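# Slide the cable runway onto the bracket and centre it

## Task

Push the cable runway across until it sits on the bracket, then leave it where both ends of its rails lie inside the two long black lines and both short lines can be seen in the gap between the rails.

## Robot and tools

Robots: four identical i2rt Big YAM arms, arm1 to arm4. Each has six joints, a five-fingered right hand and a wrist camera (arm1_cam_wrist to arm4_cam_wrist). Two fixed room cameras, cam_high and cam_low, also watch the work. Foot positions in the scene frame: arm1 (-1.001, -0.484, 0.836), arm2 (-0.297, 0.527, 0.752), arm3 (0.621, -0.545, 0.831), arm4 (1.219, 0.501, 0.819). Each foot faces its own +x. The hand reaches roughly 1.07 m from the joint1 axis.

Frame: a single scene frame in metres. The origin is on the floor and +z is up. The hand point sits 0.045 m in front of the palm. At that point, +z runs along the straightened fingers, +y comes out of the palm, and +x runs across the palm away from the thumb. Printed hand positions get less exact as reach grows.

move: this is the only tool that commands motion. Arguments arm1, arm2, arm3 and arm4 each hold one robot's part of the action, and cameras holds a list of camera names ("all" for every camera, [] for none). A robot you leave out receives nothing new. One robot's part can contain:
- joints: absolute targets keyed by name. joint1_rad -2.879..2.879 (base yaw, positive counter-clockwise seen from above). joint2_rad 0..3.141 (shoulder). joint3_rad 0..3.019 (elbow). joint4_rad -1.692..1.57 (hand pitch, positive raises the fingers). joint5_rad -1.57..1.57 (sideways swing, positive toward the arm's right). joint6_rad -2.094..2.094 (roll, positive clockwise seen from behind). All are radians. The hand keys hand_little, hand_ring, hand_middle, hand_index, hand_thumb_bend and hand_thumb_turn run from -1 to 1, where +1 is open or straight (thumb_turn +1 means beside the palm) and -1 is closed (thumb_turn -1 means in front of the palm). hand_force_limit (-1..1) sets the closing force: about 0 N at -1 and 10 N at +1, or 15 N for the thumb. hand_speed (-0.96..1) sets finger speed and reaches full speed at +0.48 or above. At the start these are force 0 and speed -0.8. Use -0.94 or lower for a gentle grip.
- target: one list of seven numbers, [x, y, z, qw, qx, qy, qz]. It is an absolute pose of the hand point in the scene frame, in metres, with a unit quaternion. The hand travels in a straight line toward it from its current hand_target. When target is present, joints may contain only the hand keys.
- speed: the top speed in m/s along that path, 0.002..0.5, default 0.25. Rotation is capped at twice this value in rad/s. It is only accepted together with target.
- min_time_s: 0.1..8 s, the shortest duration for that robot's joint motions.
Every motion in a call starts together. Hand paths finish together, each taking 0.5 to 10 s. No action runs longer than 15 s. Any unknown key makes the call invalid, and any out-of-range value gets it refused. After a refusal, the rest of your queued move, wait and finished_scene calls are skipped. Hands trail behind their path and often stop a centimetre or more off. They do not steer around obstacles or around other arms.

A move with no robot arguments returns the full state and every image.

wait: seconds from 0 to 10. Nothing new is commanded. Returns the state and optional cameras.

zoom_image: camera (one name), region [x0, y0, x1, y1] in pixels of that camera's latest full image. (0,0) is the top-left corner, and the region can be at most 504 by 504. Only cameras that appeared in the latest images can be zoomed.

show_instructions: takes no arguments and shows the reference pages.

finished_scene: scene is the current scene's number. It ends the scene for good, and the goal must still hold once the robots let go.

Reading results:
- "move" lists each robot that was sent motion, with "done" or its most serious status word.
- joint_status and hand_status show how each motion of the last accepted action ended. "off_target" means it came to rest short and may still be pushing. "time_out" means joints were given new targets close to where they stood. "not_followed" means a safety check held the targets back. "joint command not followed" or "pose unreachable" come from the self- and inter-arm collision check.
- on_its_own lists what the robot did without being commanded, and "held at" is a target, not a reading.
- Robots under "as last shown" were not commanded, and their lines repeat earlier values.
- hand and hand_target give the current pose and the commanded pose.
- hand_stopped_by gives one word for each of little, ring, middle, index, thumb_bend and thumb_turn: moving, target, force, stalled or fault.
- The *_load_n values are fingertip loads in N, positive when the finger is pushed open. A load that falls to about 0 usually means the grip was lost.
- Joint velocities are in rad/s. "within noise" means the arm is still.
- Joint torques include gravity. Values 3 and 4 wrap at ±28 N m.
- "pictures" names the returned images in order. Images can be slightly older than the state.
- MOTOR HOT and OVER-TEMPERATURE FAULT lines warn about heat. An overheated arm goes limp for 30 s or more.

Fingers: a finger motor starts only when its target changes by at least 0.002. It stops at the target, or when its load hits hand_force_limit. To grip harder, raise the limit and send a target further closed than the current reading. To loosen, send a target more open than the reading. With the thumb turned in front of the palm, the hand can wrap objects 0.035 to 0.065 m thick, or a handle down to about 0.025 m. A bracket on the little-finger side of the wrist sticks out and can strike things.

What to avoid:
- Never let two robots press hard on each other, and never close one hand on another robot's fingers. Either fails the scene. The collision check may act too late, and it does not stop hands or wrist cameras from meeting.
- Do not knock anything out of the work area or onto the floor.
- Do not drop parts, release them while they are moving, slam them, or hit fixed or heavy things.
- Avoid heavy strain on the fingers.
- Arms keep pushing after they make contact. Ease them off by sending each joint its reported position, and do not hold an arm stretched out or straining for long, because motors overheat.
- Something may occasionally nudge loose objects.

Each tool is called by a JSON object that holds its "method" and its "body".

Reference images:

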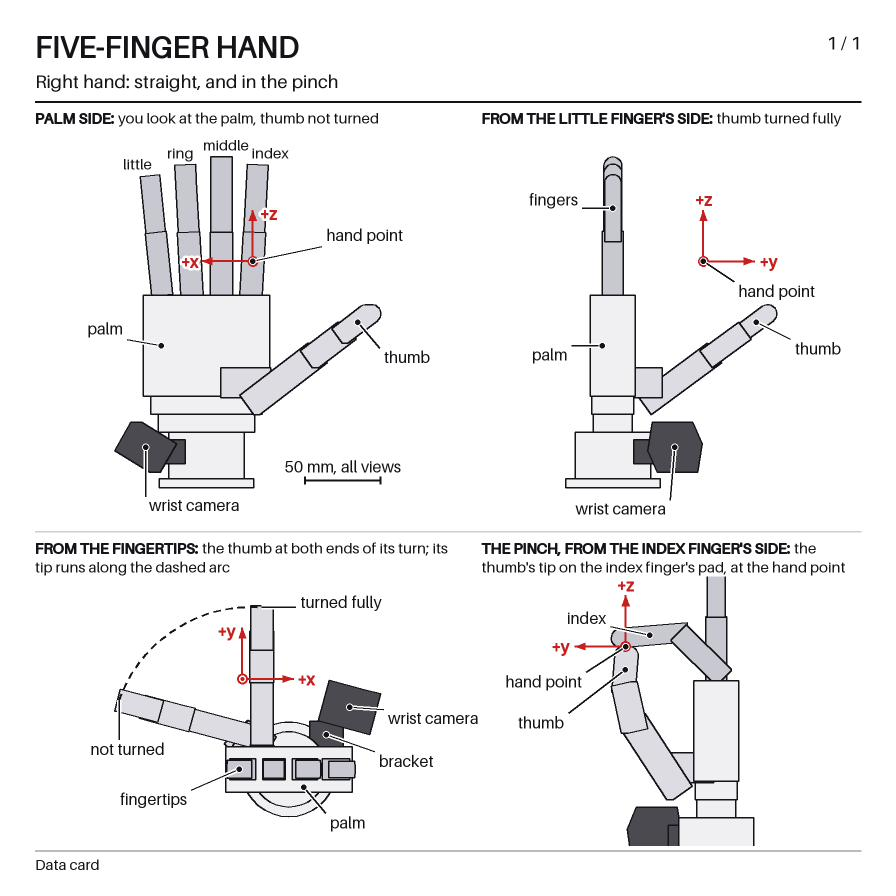

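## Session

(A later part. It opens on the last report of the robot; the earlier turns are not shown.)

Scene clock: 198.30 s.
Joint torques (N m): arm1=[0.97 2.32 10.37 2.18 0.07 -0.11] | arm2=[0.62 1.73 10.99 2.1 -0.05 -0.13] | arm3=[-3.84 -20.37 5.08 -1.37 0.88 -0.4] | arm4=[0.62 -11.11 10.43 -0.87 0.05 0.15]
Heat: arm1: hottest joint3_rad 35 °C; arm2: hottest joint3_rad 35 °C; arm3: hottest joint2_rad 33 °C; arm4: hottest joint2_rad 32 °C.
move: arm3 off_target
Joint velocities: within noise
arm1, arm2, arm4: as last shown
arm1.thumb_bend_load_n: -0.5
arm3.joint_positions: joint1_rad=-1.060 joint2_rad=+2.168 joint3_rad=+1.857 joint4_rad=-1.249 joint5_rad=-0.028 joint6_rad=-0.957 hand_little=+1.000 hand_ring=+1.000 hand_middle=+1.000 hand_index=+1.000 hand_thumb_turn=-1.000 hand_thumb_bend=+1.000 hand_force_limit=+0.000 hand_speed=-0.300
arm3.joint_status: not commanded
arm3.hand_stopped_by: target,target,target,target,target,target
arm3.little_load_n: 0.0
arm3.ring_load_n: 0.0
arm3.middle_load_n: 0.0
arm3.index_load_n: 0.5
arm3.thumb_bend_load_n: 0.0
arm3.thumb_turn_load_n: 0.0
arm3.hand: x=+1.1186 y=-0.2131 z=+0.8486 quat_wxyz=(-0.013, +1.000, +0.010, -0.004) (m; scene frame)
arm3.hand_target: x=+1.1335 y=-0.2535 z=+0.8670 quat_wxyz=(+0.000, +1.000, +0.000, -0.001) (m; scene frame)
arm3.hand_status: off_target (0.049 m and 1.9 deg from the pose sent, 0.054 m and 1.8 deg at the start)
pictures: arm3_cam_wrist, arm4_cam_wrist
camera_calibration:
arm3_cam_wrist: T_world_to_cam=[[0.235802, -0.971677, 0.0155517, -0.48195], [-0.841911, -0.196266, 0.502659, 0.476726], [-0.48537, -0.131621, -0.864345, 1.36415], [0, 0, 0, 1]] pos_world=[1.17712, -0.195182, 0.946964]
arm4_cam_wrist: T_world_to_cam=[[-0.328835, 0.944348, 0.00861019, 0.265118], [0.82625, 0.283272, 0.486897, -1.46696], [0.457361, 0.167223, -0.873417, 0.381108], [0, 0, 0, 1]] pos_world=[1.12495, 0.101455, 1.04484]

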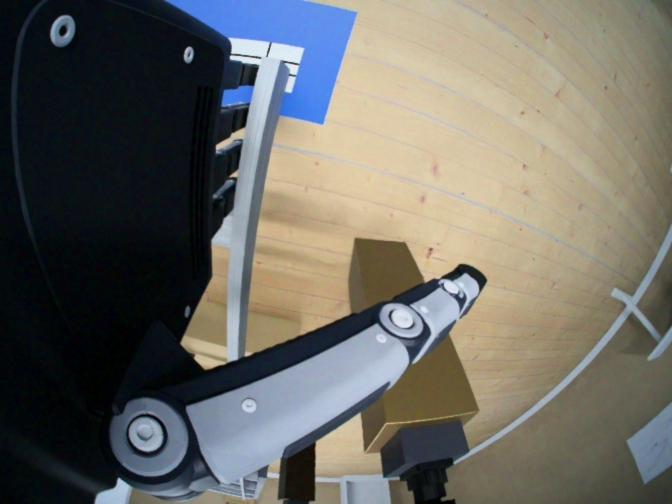

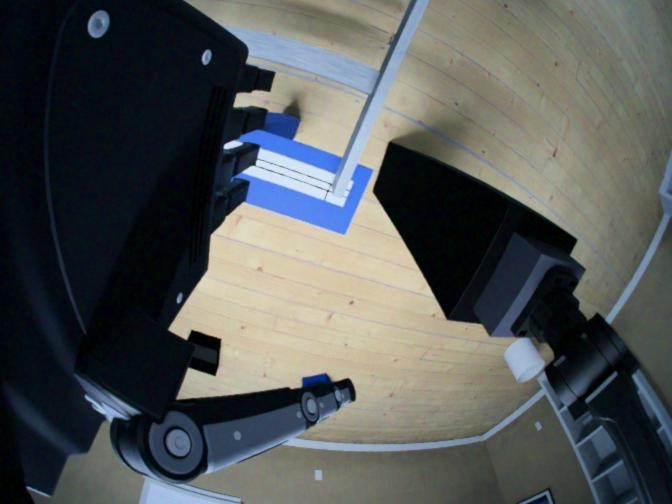

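{"method": "move", "body": {"arm3": {"target": [1.125, -0.18, 0.868, 0, 1, 0, 0], "speed": 0.1}}}

{"method": "move", "body": {"arm3": {"target": [1.13, -0.17, 0.945, 0, 1, 0, 0], "speed": 0.15}, "cameras": ["arm4_cam_wrist", "arm3_cam_wrist", "cam_low"]}}

{"method": "zoom_image", "body": {"camera": "arm4_cam_wrist", "region": [310, 160, 370, 210]}}

{"method": "zoom_image", "body": {"camera": "arm3_cam_wrist", "region": [270, 40, 370, 120]}}

{"method": "zoom_image", "body": {"camera": "cam_low", "region": [300, 165, 370, 225]}}

{"method": "zoom_image", "body": {"camera": "cam_low", "region": [420, 145, 490, 205]}}

Scene clock: 202.27 s.
Joint torques (N m): arm1=[0.56 2.02 10.44 2.13 0.09 -0.11] | arm2=[0.21 1.14 10.76 1.99 0.02 -0.1] | arm3=[0.91 -17.44 9.68 -0.5 0.04 0.19] | arm4=[0.62 -11.05 10.41 -0.9 0.05 0.16]
Heat: arm1: hottest joint3_rad 35 °C; arm2: hottest joint3_rad 35 °C; arm3: hottest joint2_rad 33 °C; arm4: hottest joint2_rad 32 °C.
move: arm3 off_target
Joint velocities: within noise
arm1, arm2, arm4: as last shown
arm1.thumb_bend_load_n: 0.0
arm3.joint_positions: joint1_rad=-1.033 joint2_rad=+2.227 joint3_rad=+1.970 joint4_rad=-1.346 joint5_rad=-0.007 joint6_rad=-0.912 hand_little=+1.000 hand_ring=+1.000 hand_middle=+1.000 hand_index=+1.000 hand_thumb_turn=-1.000 hand_thumb_bend=+1.000 hand_force_limit=+0.000 hand_speed=-0.300
arm3.joint_status: not commanded
arm3.hand_stopped_by: target,target,target,target,target,target
arm3.little_load_n: -0.5
arm3.ring_load_n: 0.0
arm3.middle_load_n: 0.0
arm3.index_load_n: 0.0
arm3.thumb_bend_load_n: 0.0
arm3.thumb_turn_load_n: 0.0
arm3.hand: x=+1.1167 y=-0.1953 z=+0.8552 quat_wxyz=(+0.009, +1.000, +0.001, -0.015) (m; scene frame)
arm3.hand_target: x=+1.1242 y=-0.1804 z=+0.8680 quat_wxyz=(+0.000, +1.000, +0.000, +0.000) (m; scene frame)
arm3.hand_status: off_target (0.022 m and 2.0 deg from the pose sent, 0.039 m and 1.9 deg at the start)
pictures: none

Scene clock: 203.50 s.
Joint torques (N m): arm1=[0.62 2.37 10.37 2.26 0.08 -0.11] | arm2=[0.56 0.85 10.91 2.07 -0.06 -0.09] | arm3=[0.32 -17.55 6.17 0.55 -0.08 0.01] | arm4=[0.67 -11.11 10.43 -0.91 0.05 0.16]
Heat: arm1: hottest joint3_rad 35 °C; arm2: hottest joint3_rad 35 °C; arm3: hottest joint2_rad 33 °C; arm4: hottest joint2_rad 32 °C.
move: arm3 not_followed
Joint velocities: within noise
arm1, arm2: as last shown
arm3.joint_positions: joint1_rad=-1.032 joint2_rad=+2.223 joint3_rad=+2.075 joint4_rad=-1.473 joint5_rad=-0.007 joint6_rad=-0.909 hand_little=+1.000 hand_ring=+1.000 hand_middle=+1.000 hand_index=+1.000 hand_thumb_turn=-1.000 hand_thumb_bend=+1.000 hand_force_limit=+0.000 hand_speed=-0.300
arm3.joint_status: not commanded
arm3.hand_stopped_by: target,target,target,target,target,target
arm3.little_load_n: 0.0
arm3.ring_load_n: 0.0
arm3.middle_load_n: 0.0
arm3.index_load_n: 0.0
arm3.thumb_bend_load_n: 0.0
arm3.thumb_turn_load_n: 0.0
arm3.on_its_own: joint4_rad is held at -1.461, not at its first target -1.356
arm3.hand: x=+1.1184 y=-0.1933 z=+0.8983 quat_wxyz=(+0.015, +1.000, +0.000, -0.022) (m; scene frame)
arm3.hand_target: x=+1.1210 y=-0.1914 z=+0.8957 quat_wxyz=(+0.012, +1.000, +0.000, -0.019) (m; scene frame)
arm3.hand_status: not_followed (0.053 m and 3.1 deg from the pose sent, 0.094 m and 2.0 deg at the start)
arm4.joint_positions: joint1_rad=-0.292 joint2_rad=+1.573 joint3_rad=+1.248 joint4_rad=-1.266 joint5_rad=-0.008 joint6_rad=-0.170 hand_little=+1.000 hand_ring=+1.000 hand_middle=+1.000 hand_index=+1.000 hand_thumb_turn=+0.200 hand_thumb_bend=+1.000 hand_force_limit=+0.000 hand_speed=+0.000
arm4.joint_status: not commanded
arm4.hand_stopped_by: target,target,target,target,target,target
arm4.little_load_n: 0.0
arm4.ring_load_n: 0.0
arm4.middle_load_n: 0.0
arm4.index_load_n: 0.0
arm4.thumb_bend_load_n: 0.0
arm4.thumb_turn_load_n: 0.0
arm4.hand: x=+1.1808 y=+0.1200 z=+0.9394 quat_wxyz=(-0.003, +0.006, -1.000, -0.009) (m; scene frame)
arm4.hand_target: x=+1.1800 y=+0.1151 z=+0.9500 quat_wxyz=(+0.000, +0.000, -1.000, +0.000) (m; scene frame)
arm4.hand_status: not commanded
pictures: arm3_cam_wrist, arm4_cam_wrist, cam_low
pose unreachable (arm3 arm): on one or more control steps of this call this arm could not follow its commanded pose, so it was not sent that pose on those steps. On the call's last step it was still not sent that pose. It may still have moved: this result reports where it is.
cause: moving toward the commanded pose would bring a part of the arm too close to another arm (the arm4 arm, along the way the arms are being sent, or toward where that arm still pushes).
camera_calibration:
arm3_cam_wrist: T_world_to_cam=[[0.218155, -0.973973, 0.0615228, -0.485412], [-0.826052, -0.150719, 0.543066, 0.410246], [-0.519659, -0.169294, -0.837433, 1.41645], [0, 0, 0, 1]] pos_world=[1.18085, -0.171149, 0.993257]
arm4_cam_wrist: T_world_to_cam=[[-0.328835, 0.944348, 0.00861019, 0.265118], [0.82625, 0.283272, 0.486897, -1.46696], [0.457361, 0.167223, -0.873417, 0.381108], [0, 0, 0, 1]] pos_world=[1.12495, 0.101455, 1.04484]

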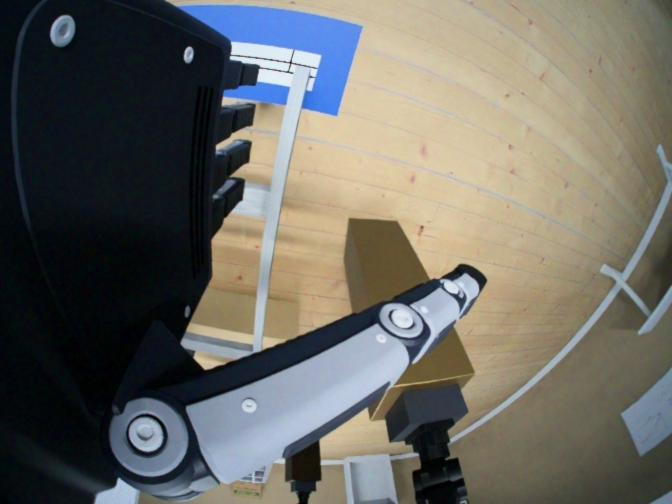

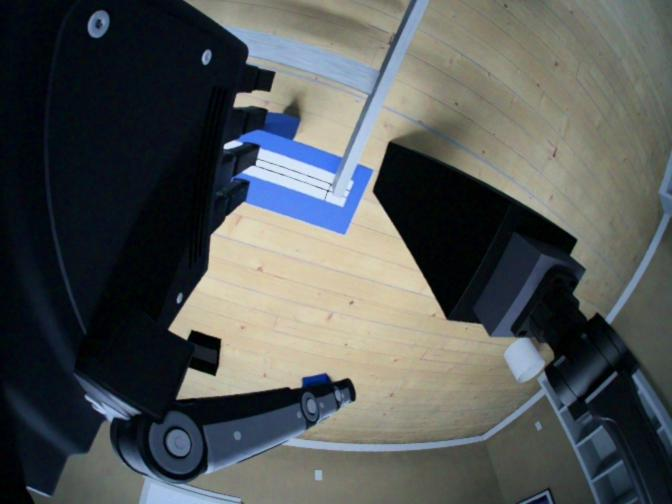

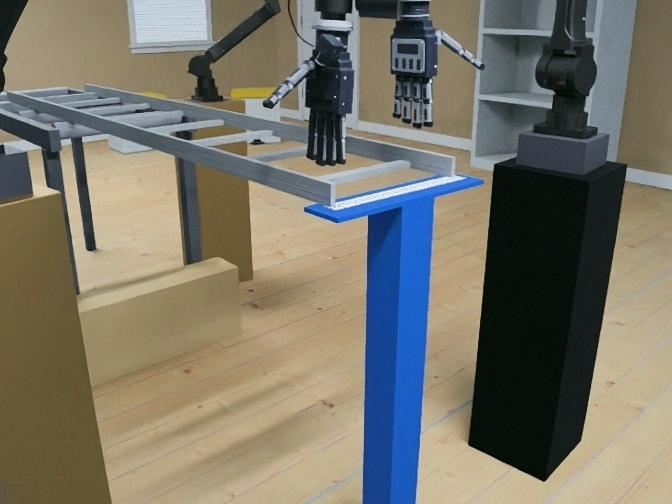

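Scaled by 8.400 from the camera's 672x504 image, which has a finer 960x720 frame.

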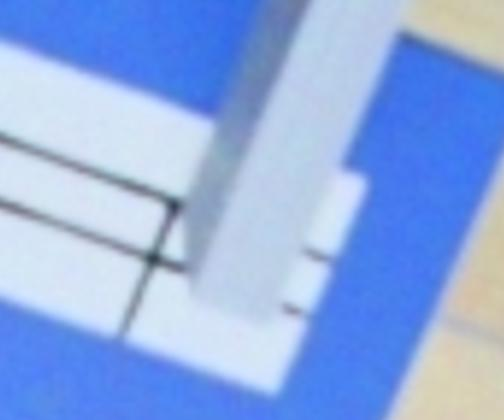

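Scaled by 5.040 from the camera's 672x504 image, which has a finer 960x720 frame.

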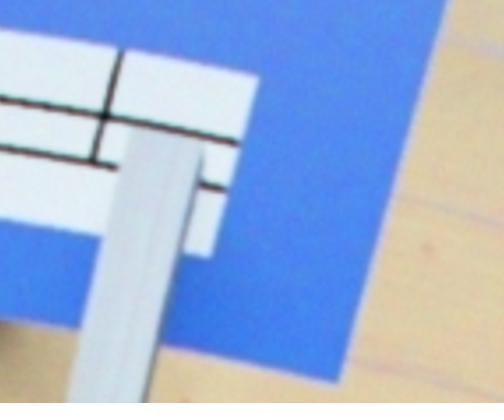

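Scaled by 7.200 from the camera's 672x504 image, which has a finer 960x720 frame.

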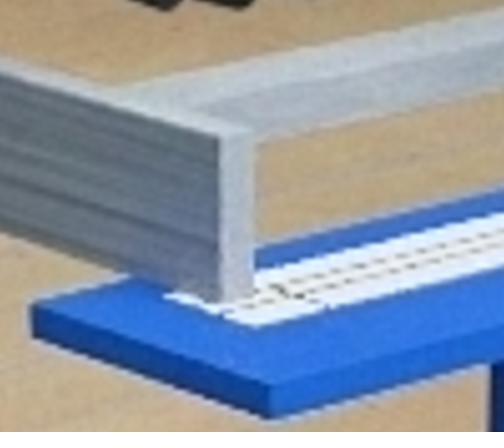

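Scaled by 7.200 from the camera's 672x504 image, which has a finer 960x720 frame.

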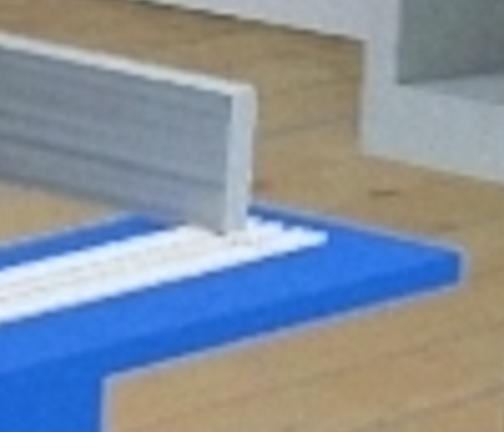

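{"method": "move", "body": {"arm4": {"target":[1.21,0.16,0.975,0,0,1,0],"speed":0.15}, "arm3": {"target":[1.118,-0.193,0.925,0,1,0,0],"speed":0.1}, "cameras": ["arm3_cam_wrist","arm4_cam_wrist","cam_low"]}}

Scene clock: 208.47 s.
Joint torques (N m): arm1=[0.85 2.37 10.39 2.18 0.09 -0.13] | arm2=[1.14 1.03 10.73 2.02 -0.03 -0.08] | arm3=[0.79 -19.37 6.5 0.36 0.01 0.04] | arm4=[1.14 -9.29 7.84 -0.81 0.02 0.16]
Heat: arm1: hottest joint3_rad 35 °C; arm2: hottest joint3_rad 35 °C; arm3: hottest joint2_rad 33 °C; arm4: hottest joint2_rad 32 °C.
move: arm3 off_target; arm4 done
Joint velocities: within noise
arm1, arm2: as last shown
arm1.little_load_n: 0.5
arm1.middle_load_n: -0.5
arm3.joint_positions: joint1_rad=-1.032 joint2_rad=+2.182 joint3_rad=+2.046 joint4_rad=-1.466 joint5_rad=-0.007 joint6_rad=-0.909 hand_little=+1.000 hand_ring=+1.000 hand_middle=+1.000 hand_index=+1.000 hand_thumb_turn=-1.000 hand_thumb_bend=+1.000 hand_force_limit=+0.000 hand_speed=-0.300
arm3.joint_status: not commanded
arm3.hand_stopped_by: target,target,target,target,target,target
arm3.little_load_n: 0.0
arm3.ring_load_n: 0.0
arm3.middle_load_n: 0.0
arm3.index_load_n: 0.0
arm3.thumb_bend_load_n: 0.0
arm3.thumb_turn_load_n: 0.0
arm3.hand: x=+1.1145 y=-0.1964 z=+0.9132 quat_wxyz=(+0.009, +1.000, +0.000, -0.014) (m; scene frame)
arm3.hand_target: x=+1.1179 y=-0.1931 z=+0.9249 quat_wxyz=(+0.000, +1.000, +0.000, +0.000) (m; scene frame)
arm3.hand_status: off_target (0.013 m and 1.9 deg from the pose sent, 0.027 m and 3.1 deg at the start)
arm4.joint_positions: joint1_rad=-0.243 joint2_rad=+1.429 joint3_rad=+1.194 joint4_rad=-1.321 joint5_rad=-0.007 joint6_rad=-0.115 hand_little=+1.000 hand_ring=+1.000 hand_middle=+1.000 hand_index=+1.000 hand_thumb_turn=+0.200 hand_thumb_bend=+1.000 hand_force_limit=+0.000 hand_speed=+0.000
arm4.joint_status: not commanded
arm4.hand_stopped_by: target,target,target,target,target,target
arm4.little_load_n: 0.0
arm4.ring_load_n: 0.0
arm4.middle_load_n: 0.0
arm4.index_load_n: 0.0
arm4.thumb_bend_load_n: 0.0
arm4.thumb_turn_load_n: 0.0
arm4.hand: x=+1.2068 y=+0.1527 z=+0.9759 quat_wxyz=(+0.000, +0.003, -1.000, +0.008) (m; scene frame)
arm4.hand_target: x=+1.2099 y=+0.1600 z=+0.9750 quat_wxyz=(+0.000, +0.000, -1.000, +0.000) (m; scene frame)
arm4.hand_status: done (0.008 m and 1.0 deg from the pose sent, 0.061 m and 1.3 deg at the start)
pictures: arm3_cam_wrist, arm4_cam_wrist, cam_low
camera_calibration:
arm3_cam_wrist: T_world_to_cam=[[0.21735, -0.974632, 0.053394, -0.480356], [-0.834572, -0.15719, 0.527997, 0.420369], [-0.50621, -0.159322, -0.847566, 1.42258], [0, 0, 0, 1]] pos_world=[1.17536, -0.175445, 1.00942]
arm4_cam_wrist: T_world_to_cam=[[-0.32327, 0.946036, -0.0226226, 0.265883], [0.830657, 0.295134, 0.472128, -1.50822], [0.453327, 0.133833, -0.88124, 0.413154], [0, 0, 0, 1]] pos_world=[1.15147, 0.138297, 1.08217]

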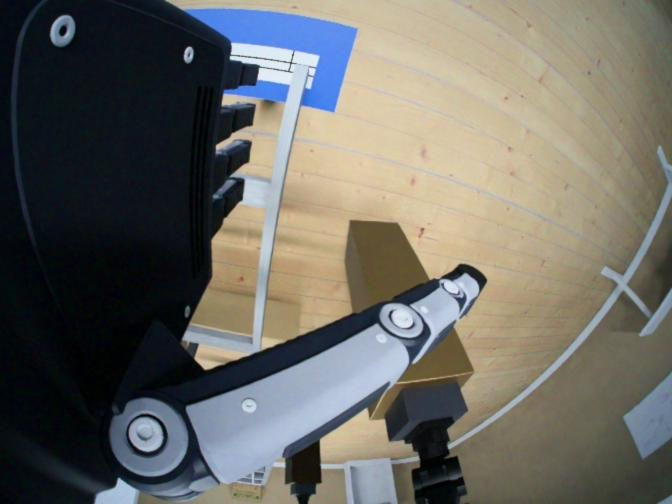

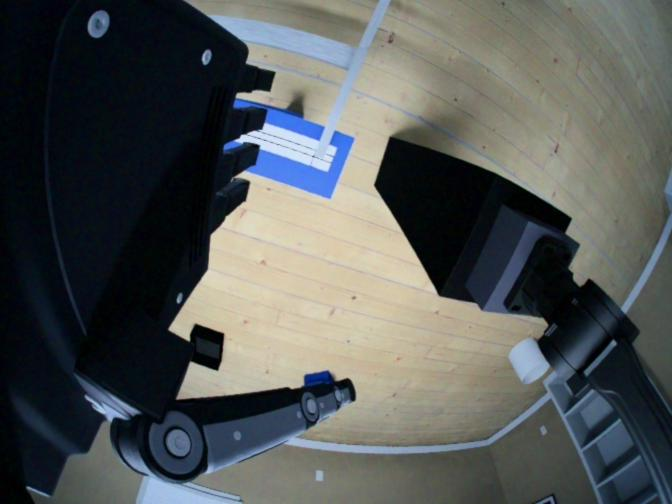

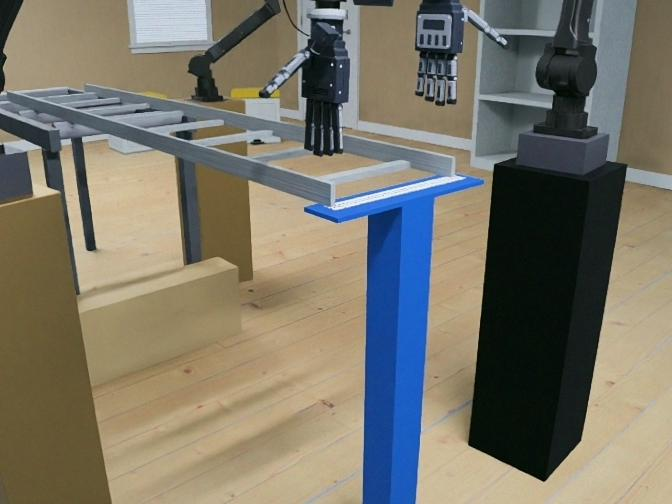

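{"method": "zoom_image", "body": {"camera": "arm3_cam_wrist", "region": [280, 40, 340, 100]}}

{"method": "zoom_image", "body": {"camera": "arm4_cam_wrist", "region": [300, 130, 350, 180]}}

{"method": "zoom_image", "body": {"camera": "cam_low", "region": [300, 165, 370, 225]}}

{"method": "zoom_image", "body": {"camera": "cam_low", "region": [420, 145, 490, 205]}}

Scaled by 8.400 from the camera's 672x504 image, which has a finer 960x720 frame.

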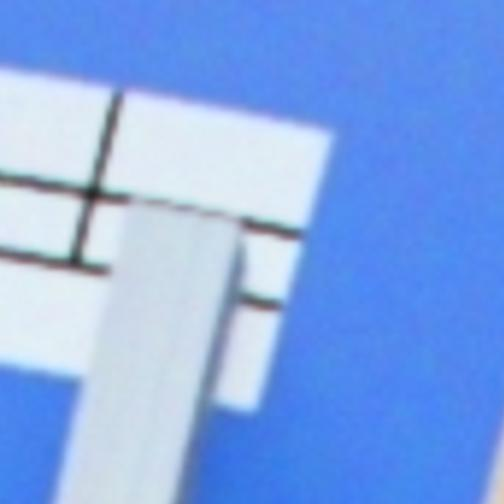

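Scaled by 10.080 from the camera's 672x504 image, which has a finer 960x720 frame.

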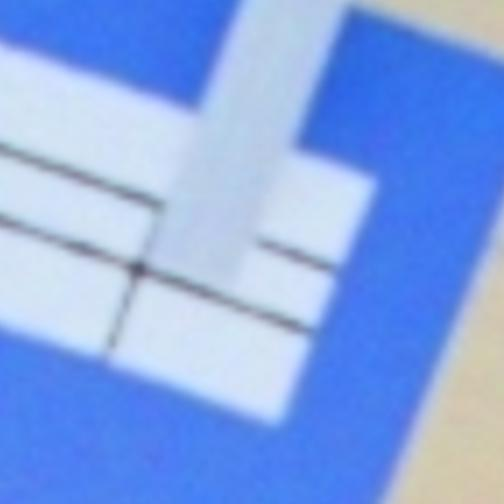

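Scaled by 7.200 from the camera's 672x504 image, which has a finer 960x720 frame.

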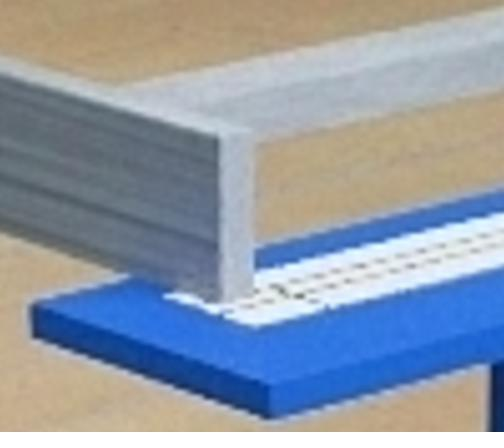

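Scaled by 7.200 from the camera's 672x504 image, which has a finer 960x720 frame.

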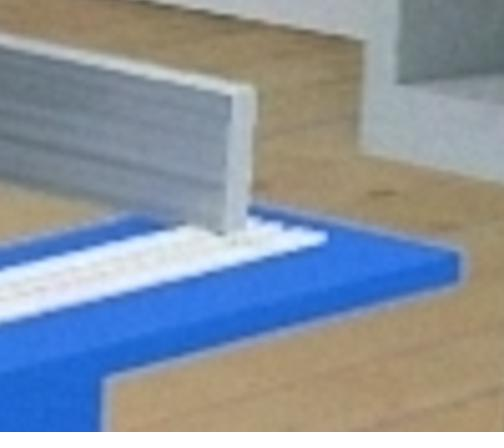

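{"method": "move", "body": {"arm4": {"target":[1.275,0.15,0.955,0,0,1,0],"speed":0.2}, "arm3": {"target":[1.155,-0.185,0.93,0,1,0,0],"speed":0.12}, "cameras": ["arm3_cam_wrist","arm4_cam_wrist"]}}

{"method": "zoom_image", "body": {"camera": "arm3_cam_wrist", "region": [270, 60, 340, 120]}}

{"method": "zoom_image", "body": {"camera": "arm4_cam_wrist", "region": [300, 70, 370, 130]}}

Scene clock: 218.40 s.
Joint torques (N m): arm1=[0.79 2.37 10.43 2.21 0.08 -0.11] | arm2=[0.09 0.73 10.78 1.96 0.01 -0.11] | arm3=[-0.67 -18.37 10 -0.53 0.04 -0.14] | arm4=[0.91 -7.88 7.91 0.25 0.01 0.15]
Heat: arm1: hottest joint3_rad 35 °C; arm2: hottest joint3_rad 35 °C; arm3: hottest joint2_rad 32 °C; arm4: hottest joint2_rad 32 °C.
move: arm3 off_target; arm4 done
Joint velocities: within noise
arm1, arm2: as last shown
arm1.little_load_n: 0.0
arm1.middle_load_n: 0.0
arm1.thumb_bend_load_n: 0.5
arm3.joint_positions: joint1_rad=-1.040 joint2_rad=+2.275 joint3_rad=+2.217 joint4_rad=-1.546 joint5_rad=-0.006 joint6_rad=-0.918 hand_little=+1.000 hand_ring=+1.000 hand_middle=+1.000 hand_index=+1.000 hand_thumb_turn=-1.000 hand_thumb_bend=+1.000 hand_force_limit=+0.000 hand_speed=-0.300
arm3.joint_status: not commanded
arm3.hand_stopped_by: target,target,target,target,target,target
arm3.little_load_n: 0.0
arm3.ring_load_n: 0.0
arm3.middle_load_n: 0.0
arm3.index_load_n: 0.0
arm3.thumb_bend_load_n: 0.0
arm3.thumb_turn_load_n: 0.0
arm3.hand: x=+1.1385 y=-0.1847 z=+0.9160 quat_wxyz=(+0.010, +1.000, +0.000, -0.015) (m; scene frame)
arm3.hand_target: x=+1.1542 y=-0.1856 z=+0.9300 quat_wxyz=(+0.000, +1.000, +0.000, +0.000) (m; scene frame)
arm3.hand_status: off_target (0.022 m and 2.1 deg from the pose sent, 0.045 m and 1.9 deg at the start)
arm4.joint_positions: joint1_rad=-0.079 joint2_rad=+1.445 joint3_rad=+1.175 joint4_rad=-1.292 joint5_rad=-0.007 joint6_rad=+0.046 hand_little=+1.000 hand_ring=+1.000 hand_middle=+1.000 hand_index=+1.000 hand_thumb_turn=+0.200 hand_thumb_bend=+1.000 hand_force_limit=+0.000 hand_speed=+0.000
arm4.joint_status: not commanded
arm4.hand_stopped_by: target,target,target,target,target,target
arm4.little_load_n: 0.0
arm4.ring_load_n: 0.0
arm4.middle_load_n: 0.0
arm4.index_load_n: -0.5
arm4.thumb_bend_load_n: 0.0
arm4.thumb_turn_load_n: 0.0
arm4.hand: x=+1.2741 y=+0.1500 z=+0.9629 quat_wxyz=(-0.001, +0.005, -1.000, +0.004) (m; scene frame)
arm4.hand_target: x=+1.2749 y=+0.1501 z=+0.9552 quat_wxyz=(+0.000, +0.000, -1.000, +0.000) (m; scene frame)
arm4.hand_status: done (0.008 m and 0.7 deg from the pose sent, 0.071 m and 1.0 deg at the start)
pictures: arm3_cam_wrist, arm4_cam_wrist
camera_calibration:
arm3_cam_wrist: T_world_to_cam=[[0.218951, -0.974176, 0.0551534, -0.477686], [-0.833214, -0.157256, 0.530117, 0.437244], [-0.507754, -0.162024, -0.846129, 1.43898], [0, 0, 0, 1]] pos_world=[1.19955, -0.163442, 1.01211]
arm4_cam_wrist: T_world_to_cam=[[-0.326823, 0.944948, -0.0161303, 0.288401], [0.828529, 0.294685, 0.476131, -1.55813], [0.454672, 0.142246, -0.879226, 0.366735], [0, 0, 0, 1]] pos_world=[1.21846, 0.134466, 1.06897]

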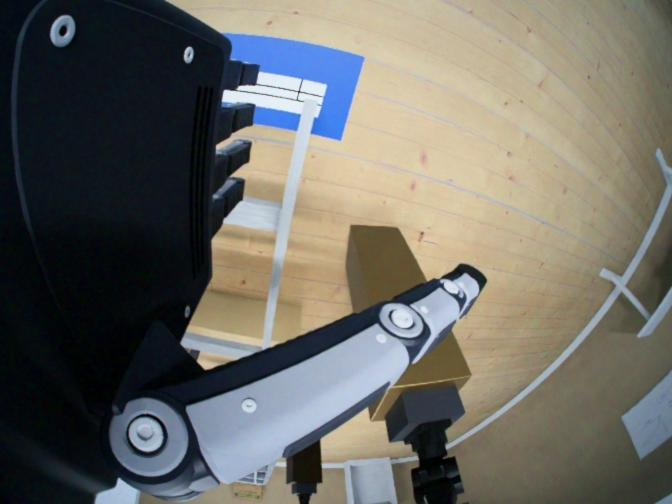

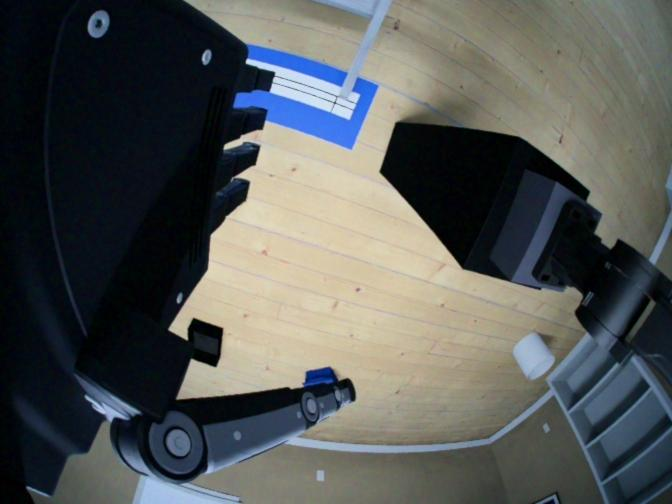

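Scaled by 7.200 from the camera's 672x504 image, which has a finer 960x720 frame.

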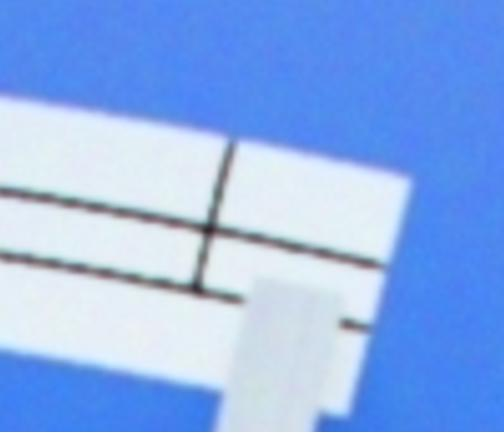

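Scaled by 7.200 from the camera's 672x504 image, which has a finer 960x720 frame.

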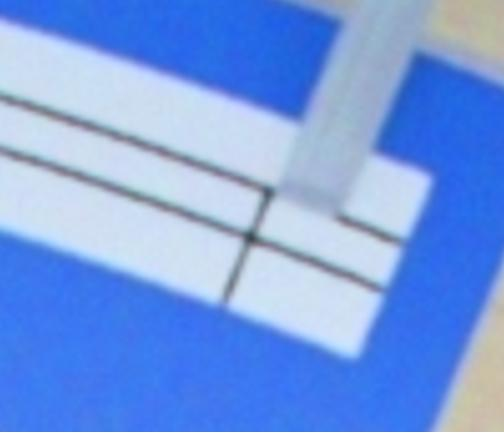

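{"method": "zoom_image", "body": {"camera": "arm4_cam_wrist", "region": [330, 85, 360, 115]}}

{"method": "zoom_image", "body": {"camera": "arm3_cam_wrist", "region": [295, 85, 325, 115]}}

Scaled by 16.800 from the camera's 672x504 image, which has a finer 960x720 frame.

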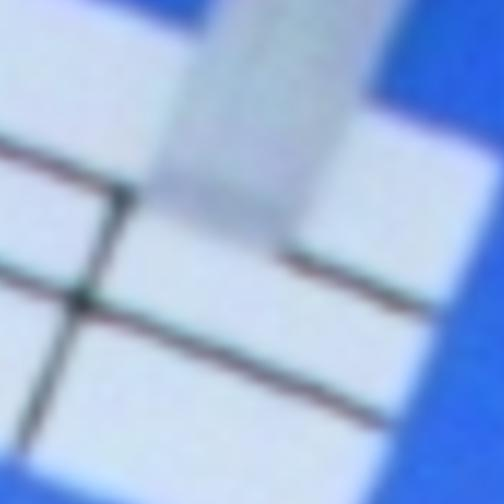

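Scaled by 16.800 from the camera's 672x504 image, which has a finer 960x720 frame.

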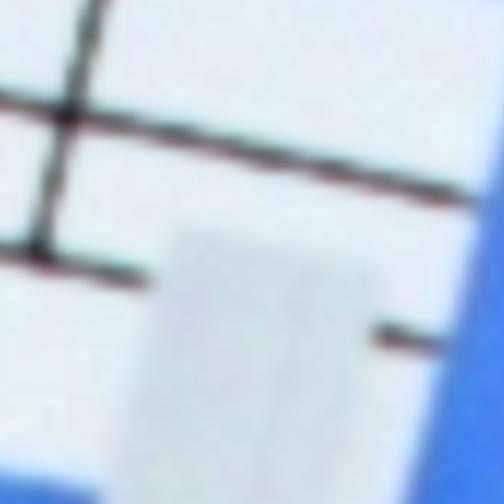

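{"method": "move", "body": {"arm4": {"target":[1.03,0.15,0.92,0,0,1,0],"speed":0.25}}}

{"method": "move", "body": {"arm4": {"target":[1.03,0.15,0.805,0,0,1,0],"speed":0.15}, "cameras": ["arm4_cam_wrist","cam_low","arm3_cam_wrist"]}}

Scene clock: 228.50 s.
Joint torques (N m): arm1=[0.91 2.55 10.36 2.19 0.08 -0.11] | arm2=[0.79 0.73 10.81 1.98 -0.03 -0.1] | arm3=[-0.67 -18.2 10 -0.46 0.05 -0.13] | arm4=[0.85 -9.58 13.29 -0.05 -0.11 -0.07]
Heat: arm1: hottest joint3_rad 35 °C; arm2: hottest joint3_rad 35 °C; arm3: hottest joint3_rad 33 °C; arm4: hottest joint2_rad 32 °C.
move: arm4 off_target
Joint velocities: within noise
arm1, arm2, arm3: as last shown
arm1.thumb_bend_load_n: 0.0
arm3.ring_load_n: -0.5
arm3.hand_target: x=+1.1542 y=-0.1856 z=+0.9300 quat_wxyz=(+0.000, +1.000, +0.000, +0.001) (m; scene frame)
arm4.joint_positions: joint1_rad=-0.629 joint2_rad=+1.610 joint3_rad=+1.202 joint4_rad=-1.216 joint5_rad=-0.002 joint6_rad=-0.482 hand_little=+1.000 hand_ring=+1.000 hand_middle=+1.000 hand_index=+1.000 hand_thumb_turn=+0.200 hand_thumb_bend=+1.000 hand_force_limit=+0.000 hand_speed=+0.000
arm4.joint_status: not commanded
arm4.hand_stopped_by: target,target,target,target,target,target
arm4.little_load_n: 0.0
arm4.ring_load_n: 0.0
arm4.middle_load_n: 0.0
arm4.index_load_n: 0.0
arm4.thumb_bend_load_n: 0.0
arm4.thumb_turn_load_n: 0.0
arm4.hand: x=+1.0420 y=+0.1727 z=+0.9103 quat_wxyz=(-0.011, -0.006, -1.000, -0.023) (m; scene frame)
arm4.hand_target: x=+1.0304 y=+0.1509 z=+0.9205 quat_wxyz=(+0.000, +0.000, -1.000, +0.000) (m; scene frame)
arm4.hand_status: off_target (0.027 m and 3.0 deg from the pose sent, 0.248 m and 0.7 deg at the start)
pictures: none

Scene clock: 230.00 s.
Joint torques (N m): arm1=[0.97 2.67 10.41 2.15 0.07 -0.11] | arm2=[0.26 1.44 10.82 2.18 -0.05 -0.16] | arm3=[-0.79 -18.37 10.02 -0.44 0.05 -0.13] | arm4=[0.97 -10.87 6.63 0.25 -0.11 -0.05]
Heat: arm1: hottest joint3_rad 35 °C; arm2: hottest joint3_rad 35 °C; arm3: hottest joint3_rad 33 °C; arm4: hottest joint2_rad 32 °C.
move: arm4 done
Joint velocities: within noise
arm1, arm2, arm3: as last shown
arm3.ring_load_n: 0.0
arm4.joint_positions: joint1_rad=-0.629 joint2_rad=+1.767 joint3_rad=+1.124 joint4_rad=-0.927 joint5_rad=-0.003 joint6_rad=-0.482 hand_little=+1.000 hand_ring=+1.000 hand_middle=+1.000 hand_index=+1.000 hand_thumb_turn=+0.200 hand_thumb_bend=+1.000 hand_force_limit=+0.000 hand_speed=+0.000
arm4.joint_status: not commanded
arm4.hand_stopped_by: target,target,target,target,target,target
arm4.little_load_n: 0.0
arm4.ring_load_n: 0.5
arm4.middle_load_n: 0.0
arm4.index_load_n: 0.0
arm4.thumb_bend_load_n: 0.0
arm4.thumb_turn_load_n: 0.0
arm4.hand: x=+1.0287 y=+0.1488 z=+0.8110 quat_wxyz=(+0.002, -0.006, -1.000, +0.001) (m; scene frame)
arm4.hand_target: x=+1.0299 y=+0.1501 z=+0.8051 quat_wxyz=(+0.000, +0.000, -1.000, +0.000) (m; scene frame)
arm4.hand_status: done (0.006 m and 0.7 deg from the pose sent, 0.108 m and 3.0 deg at the start)
pictures: arm3_cam_wrist, arm4_cam_wrist, cam_low
camera_calibration:
arm3_cam_wrist: T_world_to_cam=[[0.218951, -0.974176, 0.0551534, -0.477686], [-0.833214, -0.157256, 0.530117, 0.437244], [-0.507754, -0.162024, -0.846129, 1.43898], [0, 0, 0, 1]] pos_world=[1.19955, -0.163442, 1.01211]
arm4_cam_wrist: T_world_to_cam=[[-0.306224, 0.951927, -0.00791712, 0.177957], [0.837417, 0.273324, 0.473314, -1.28598], [0.452724, 0.13831, -0.880858, 0.348842], [0, 0, 0, 1]] pos_world=[0.973469, 0.13384, 0.917362]

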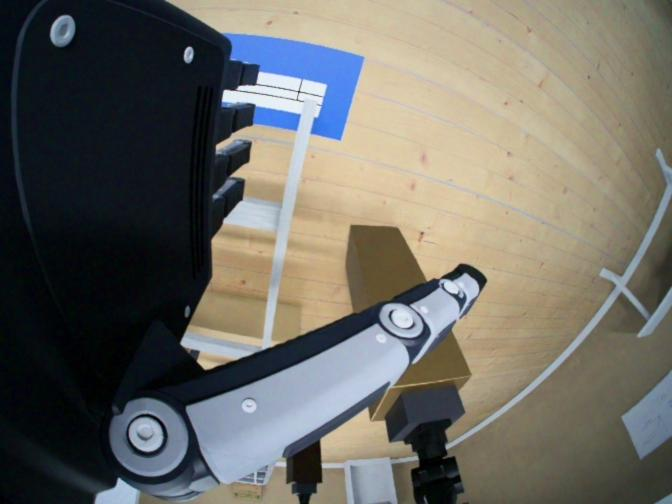

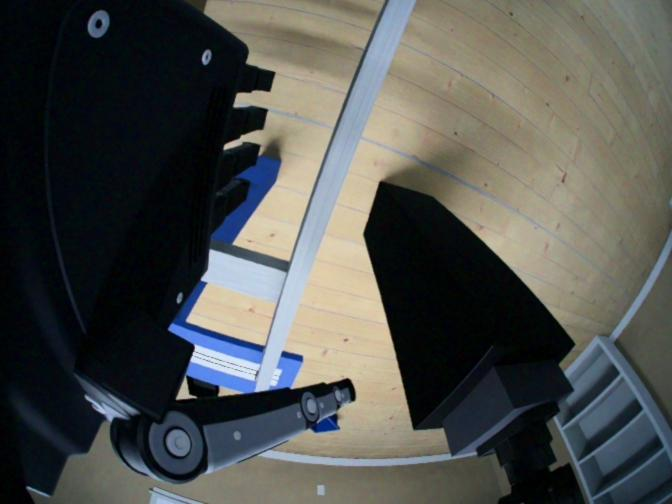

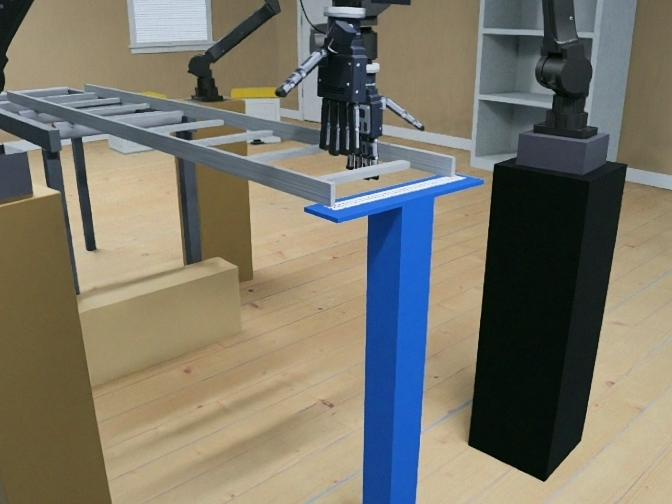

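{"method": "move", "body": {"arm4": {"target":[1.06,0.15,0.805,0,0,1,0],"speed":0.06}, "cameras": ["arm4_cam_wrist"]}}

{"method": "zoom_image", "body": {"camera": "arm4_cam_wrist", "region": [170, 230, 300, 400]}}

Scene clock: 232.03 s.
Joint torques (N m): arm1=[1.03 2.43 10.4 2.26 0.07 -0.09] | arm2=[0.32 1.03 10.69 2.09 0 -0.12] | arm3=[-0.26 -18.43 9.95 -0.49 0.04 -0.14] | arm4=[1.73 -12.4 5.98 0.08 -0.33 0.15]
Heat: arm1: hottest joint3_rad 35 °C; arm2: hottest joint3_rad 35 °C; arm3: hottest joint3_rad 33 °C; arm4: hottest joint2_rad 32 °C.
move: arm4 done
Joint velocities: within noise
arm1.joint_positions: joint1_rad=-0.267 joint2_rad=+0.580 joint3_rad=+1.376 joint4_rad=-1.269 joint5_rad=+0.258 joint6_rad=-1.407 hand_little=+1.000 hand_ring=+1.000 hand_middle=+1.000 hand_index=+1.000 hand_thumb_turn=+1.000 hand_thumb_bend=+1.000 hand_force_limit=+0.000 hand_speed=-0.800
arm1.joint_status: not commanded
arm1.hand_stopped_by: target,target,target,target,target,target
arm1.little_load_n: 0.0
arm1.ring_load_n: 0.5
arm1.middle_load_n: 0.0
arm1.index_load_n: 0.0
arm1.thumb_bend_load_n: 0.0
arm1.thumb_turn_load_n: 0.0
arm1.hand: x=-0.8262 y=-0.3297 z=+1.3559 quat_wxyz=(-0.232, +0.773, +0.349, +0.477) (m; scene frame)
arm1.hand_target: x=-0.8270 y=-0.3317 z=+1.3658 quat_wxyz=(-0.239, +0.768, +0.345, +0.484) (m; scene frame)
arm1.hand_status: not commanded
arm2.joint_positions: joint1_rad=-0.476 joint2_rad=+0.629 joint3_rad=+1.332 joint4_rad=-1.241 joint5_rad=+0.034 joint6_rad=-1.079 hand_little=+1.000 hand_ring=+1.000 hand_middle=+1.000 hand_index=+1.000 hand_thumb_turn=+1.000 hand_thumb_bend=+1.000 hand_force_limit=+0.000 hand_speed=-0.800
arm2.joint_status: not commanded
arm2.hand_stopped_by: target,target,target,target,target,target
arm2.little_load_n: 0.0
arm2.ring_load_n: 0.0
arm2.middle_load_n: 0.0
arm2.index_load_n: 0.0
arm2.thumb_bend_load_n: 0.0
arm2.thumb_turn_load_n: -0.5
arm2.hand: x=-0.4680 y=+0.3414 z=+1.2220 quat_wxyz=(+0.372, +0.213, -0.844, +0.324) (m; scene frame)
arm2.hand_target: x=-0.4674 y=+0.3423 z=+1.2320 quat_wxyz=(+0.379, +0.211, -0.838, +0.330) (m; scene frame)
arm2.hand_status: not commanded
arm3: as last shown
arm3.little_load_n: -0.5
arm3.thumb_bend_load_n: -0.5
arm4.joint_positions: joint1_rad=-0.582 joint2_rad=+1.763 joint3_rad=+1.087 joint4_rad=-0.910 joint5_rad=+0.003 joint6_rad=-0.446 hand_little=+1.000 hand_ring=+1.000 hand_middle=+1.000 hand_index=+1.000 hand_thumb_turn=+0.200 hand_thumb_bend=+1.000 hand_force_limit=+0.000 hand_speed=+0.000
arm4.joint_status: not commanded
arm4.hand_stopped_by: target,target,target,target,target,target
arm4.little_load_n: 0.0
arm4.ring_load_n: -0.5
arm4.middle_load_n: 0.0
arm4.index_load_n: 0.0
arm4.thumb_bend_load_n: 0.0
arm4.thumb_turn_load_n: 0.0
arm4.hand: x=+1.0524 y=+0.1517 z=+0.8028 quat_wxyz=(+0.001, -0.001, -1.000, -0.007) (m; scene frame)
arm4.hand_target: x=+1.0599 y=+0.1500 z=+0.8050 quat_wxyz=(+0.000, +0.000, -1.000, +0.000) (m; scene frame)
arm4.hand_status: done (0.008 m and 0.9 deg from the pose sent, 0.032 m and 0.7 deg at the start)
pictures: arm4_cam_wrist
camera_calibration:
arm4_cam_wrist: T_world_to_cam=[[-0.316688, 0.9485, 0.00749813, 0.181496], [0.833355, 0.27445, 0.479789, -1.3038], [0.453022, 0.158192, -0.877352, 0.32434], [0, 0, 0, 1]] pos_world=[0.99707, 0.134371, 0.908747]

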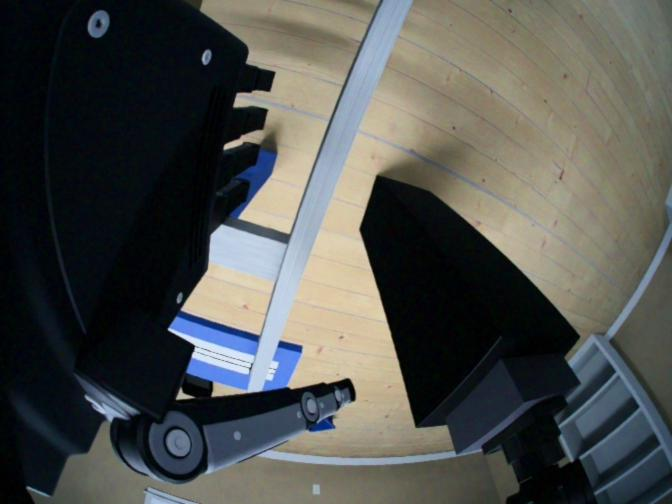

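Scaled by 2.965 from the camera's 672x504 image, which has a finer 960x720 frame.

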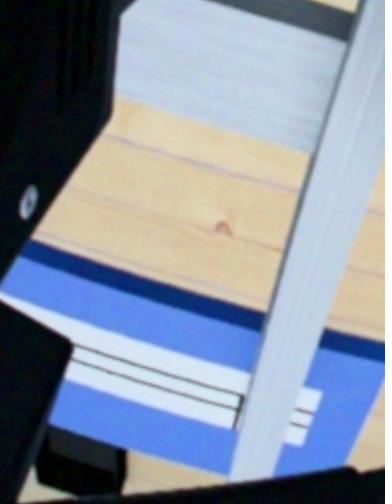

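{"method": "zoom_image", "body": {"camera": "arm4_cam_wrist", "region": [235, 350, 285, 400]}}

{"method": "move", "body": {"arm4": {"target":[1.072,0.15,0.805,0,0,1,0],"speed":0.05}, "cameras": ["arm4_cam_wrist","arm3_cam_wrist"]}}

{"method": "zoom_image", "body": {"camera": "arm4_cam_wrist", "region": [235, 350, 285, 400]}}

{"method": "zoom_image", "body": {"camera": "arm3_cam_wrist", "region": [295, 85, 325, 115]}}

Scaled by 10.080 from the camera's 672x504 image, which has a finer 960x720 frame.

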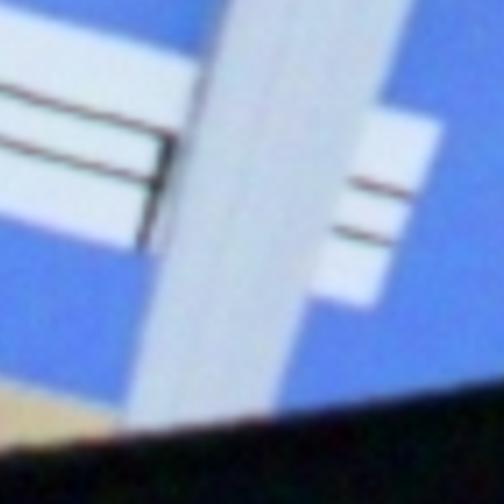

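Scene clock: 234.03 s.
Joint torques (N m): arm1=[0.97 2.55 10.36 2.14 0.07 -0.09] | arm2=[-0.32 1.44 10.63 2.11 -0.02 -0.14] | arm3=[-0.67 -18.49 9.89 -0.43 0.04 -0.13] | arm4=[3.14 -12.34 5.86 -0.05 -0.73 0.15]
Heat: arm1: hottest joint3_rad 35 °C; arm2: hottest joint3_rad 35 °C; arm3: hottest joint3_rad 34 °C; arm4: hottest joint2_rad 32 °C.
move: arm4 off_target
Joint velocities: within noise
arm1, arm2, arm3: as last shown
arm1.ring_load_n: 0.0
arm2.middle_load_n: -0.5
arm2.thumb_turn_load_n: 0.0
arm3.little_load_n: 0.0
arm3.thumb_bend_load_n: 0.0
arm4.joint_positions: joint1_rad=-0.576 joint2_rad=+1.752 joint3_rad=+1.073 joint4_rad=-0.902 joint5_rad=+0.014 joint6_rad=-0.424 hand_little=+1.000 hand_ring=+1.000 hand_middle=+1.000 hand_index=+1.000 hand_thumb_turn=+0.200 hand_thumb_bend=+1.000 hand_force_limit=+0.000 hand_speed=+0.000
arm4.joint_status: not commanded
arm4.hand_stopped_by: target,target,target,target,target,target
arm4.little_load_n: 0.0
arm4.ring_load_n: 0.0
arm4.middle_load_n: 0.0
arm4.index_load_n: -0.5
arm4.thumb_bend_load_n: 0.0
arm4.thumb_turn_load_n: 0.0
arm4.hand: x=+1.0552 y=+0.1537 z=+0.8031 quat_wxyz=(+0.007, -0.009, -1.000, -0.007) (m; scene frame)
arm4.hand_target: x=+1.0716 y=+0.1504 z=+0.8049 quat_wxyz=(+0.000, +0.000, -1.000, +0.000) (m; scene frame)
arm4.hand_status: off_target (0.017 m and 1.5 deg from the pose sent, 0.020 m and 0.9 deg at the start)
pictures: arm3_cam_wrist, arm4_cam_wrist
camera_calibration:
arm3_cam_wrist: T_world_to_cam=[[0.218951, -0.974176, 0.0551534, -0.477686], [-0.833214, -0.157256, 0.530117, 0.437244], [-0.507754, -0.162024, -0.846129, 1.43898], [0, 0, 0, 1]] pos_world=[1.19955, -0.163442, 1.01211]
arm4_cam_wrist: T_world_to_cam=[[-0.300758, 0.953644, 0.0103572, 0.160602], [0.84375, 0.261006, 0.469, -1.30699], [0.444556, 0.149794, -0.883137, 0.337807], [0, 0, 0, 1]] pos_world=[1.00091, 0.137375, 0.909648]

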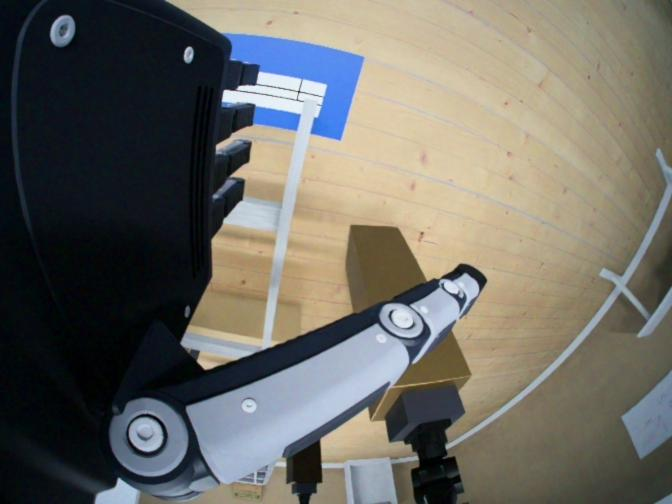

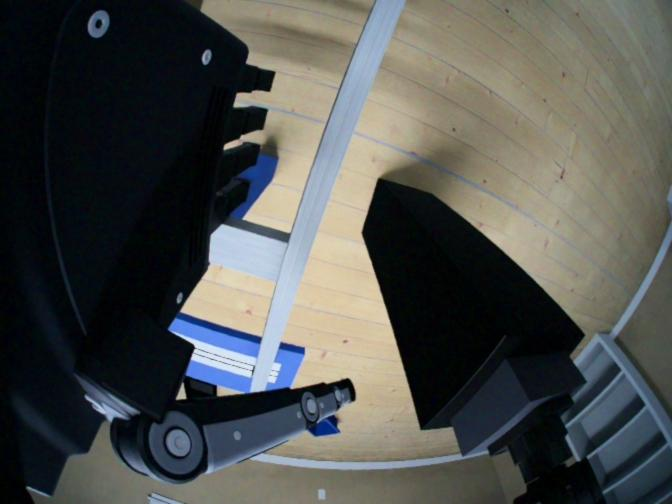

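Scaled by 10.080 from the camera's 672x504 image, which has a finer 960x720 frame.

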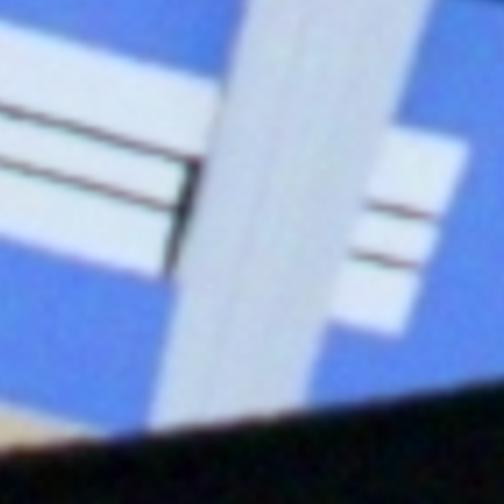

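Scaled by 16.800 from the camera's 672x504 image, which has a finer 960x720 frame.

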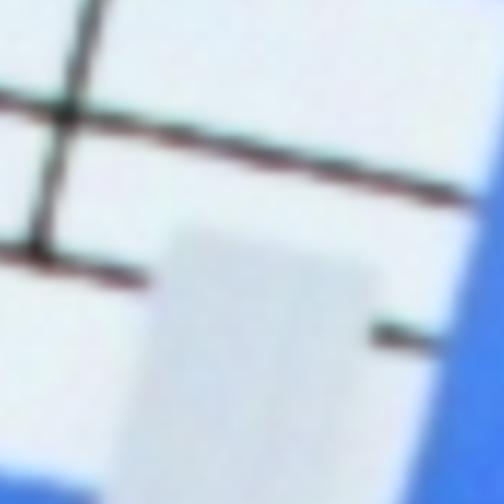

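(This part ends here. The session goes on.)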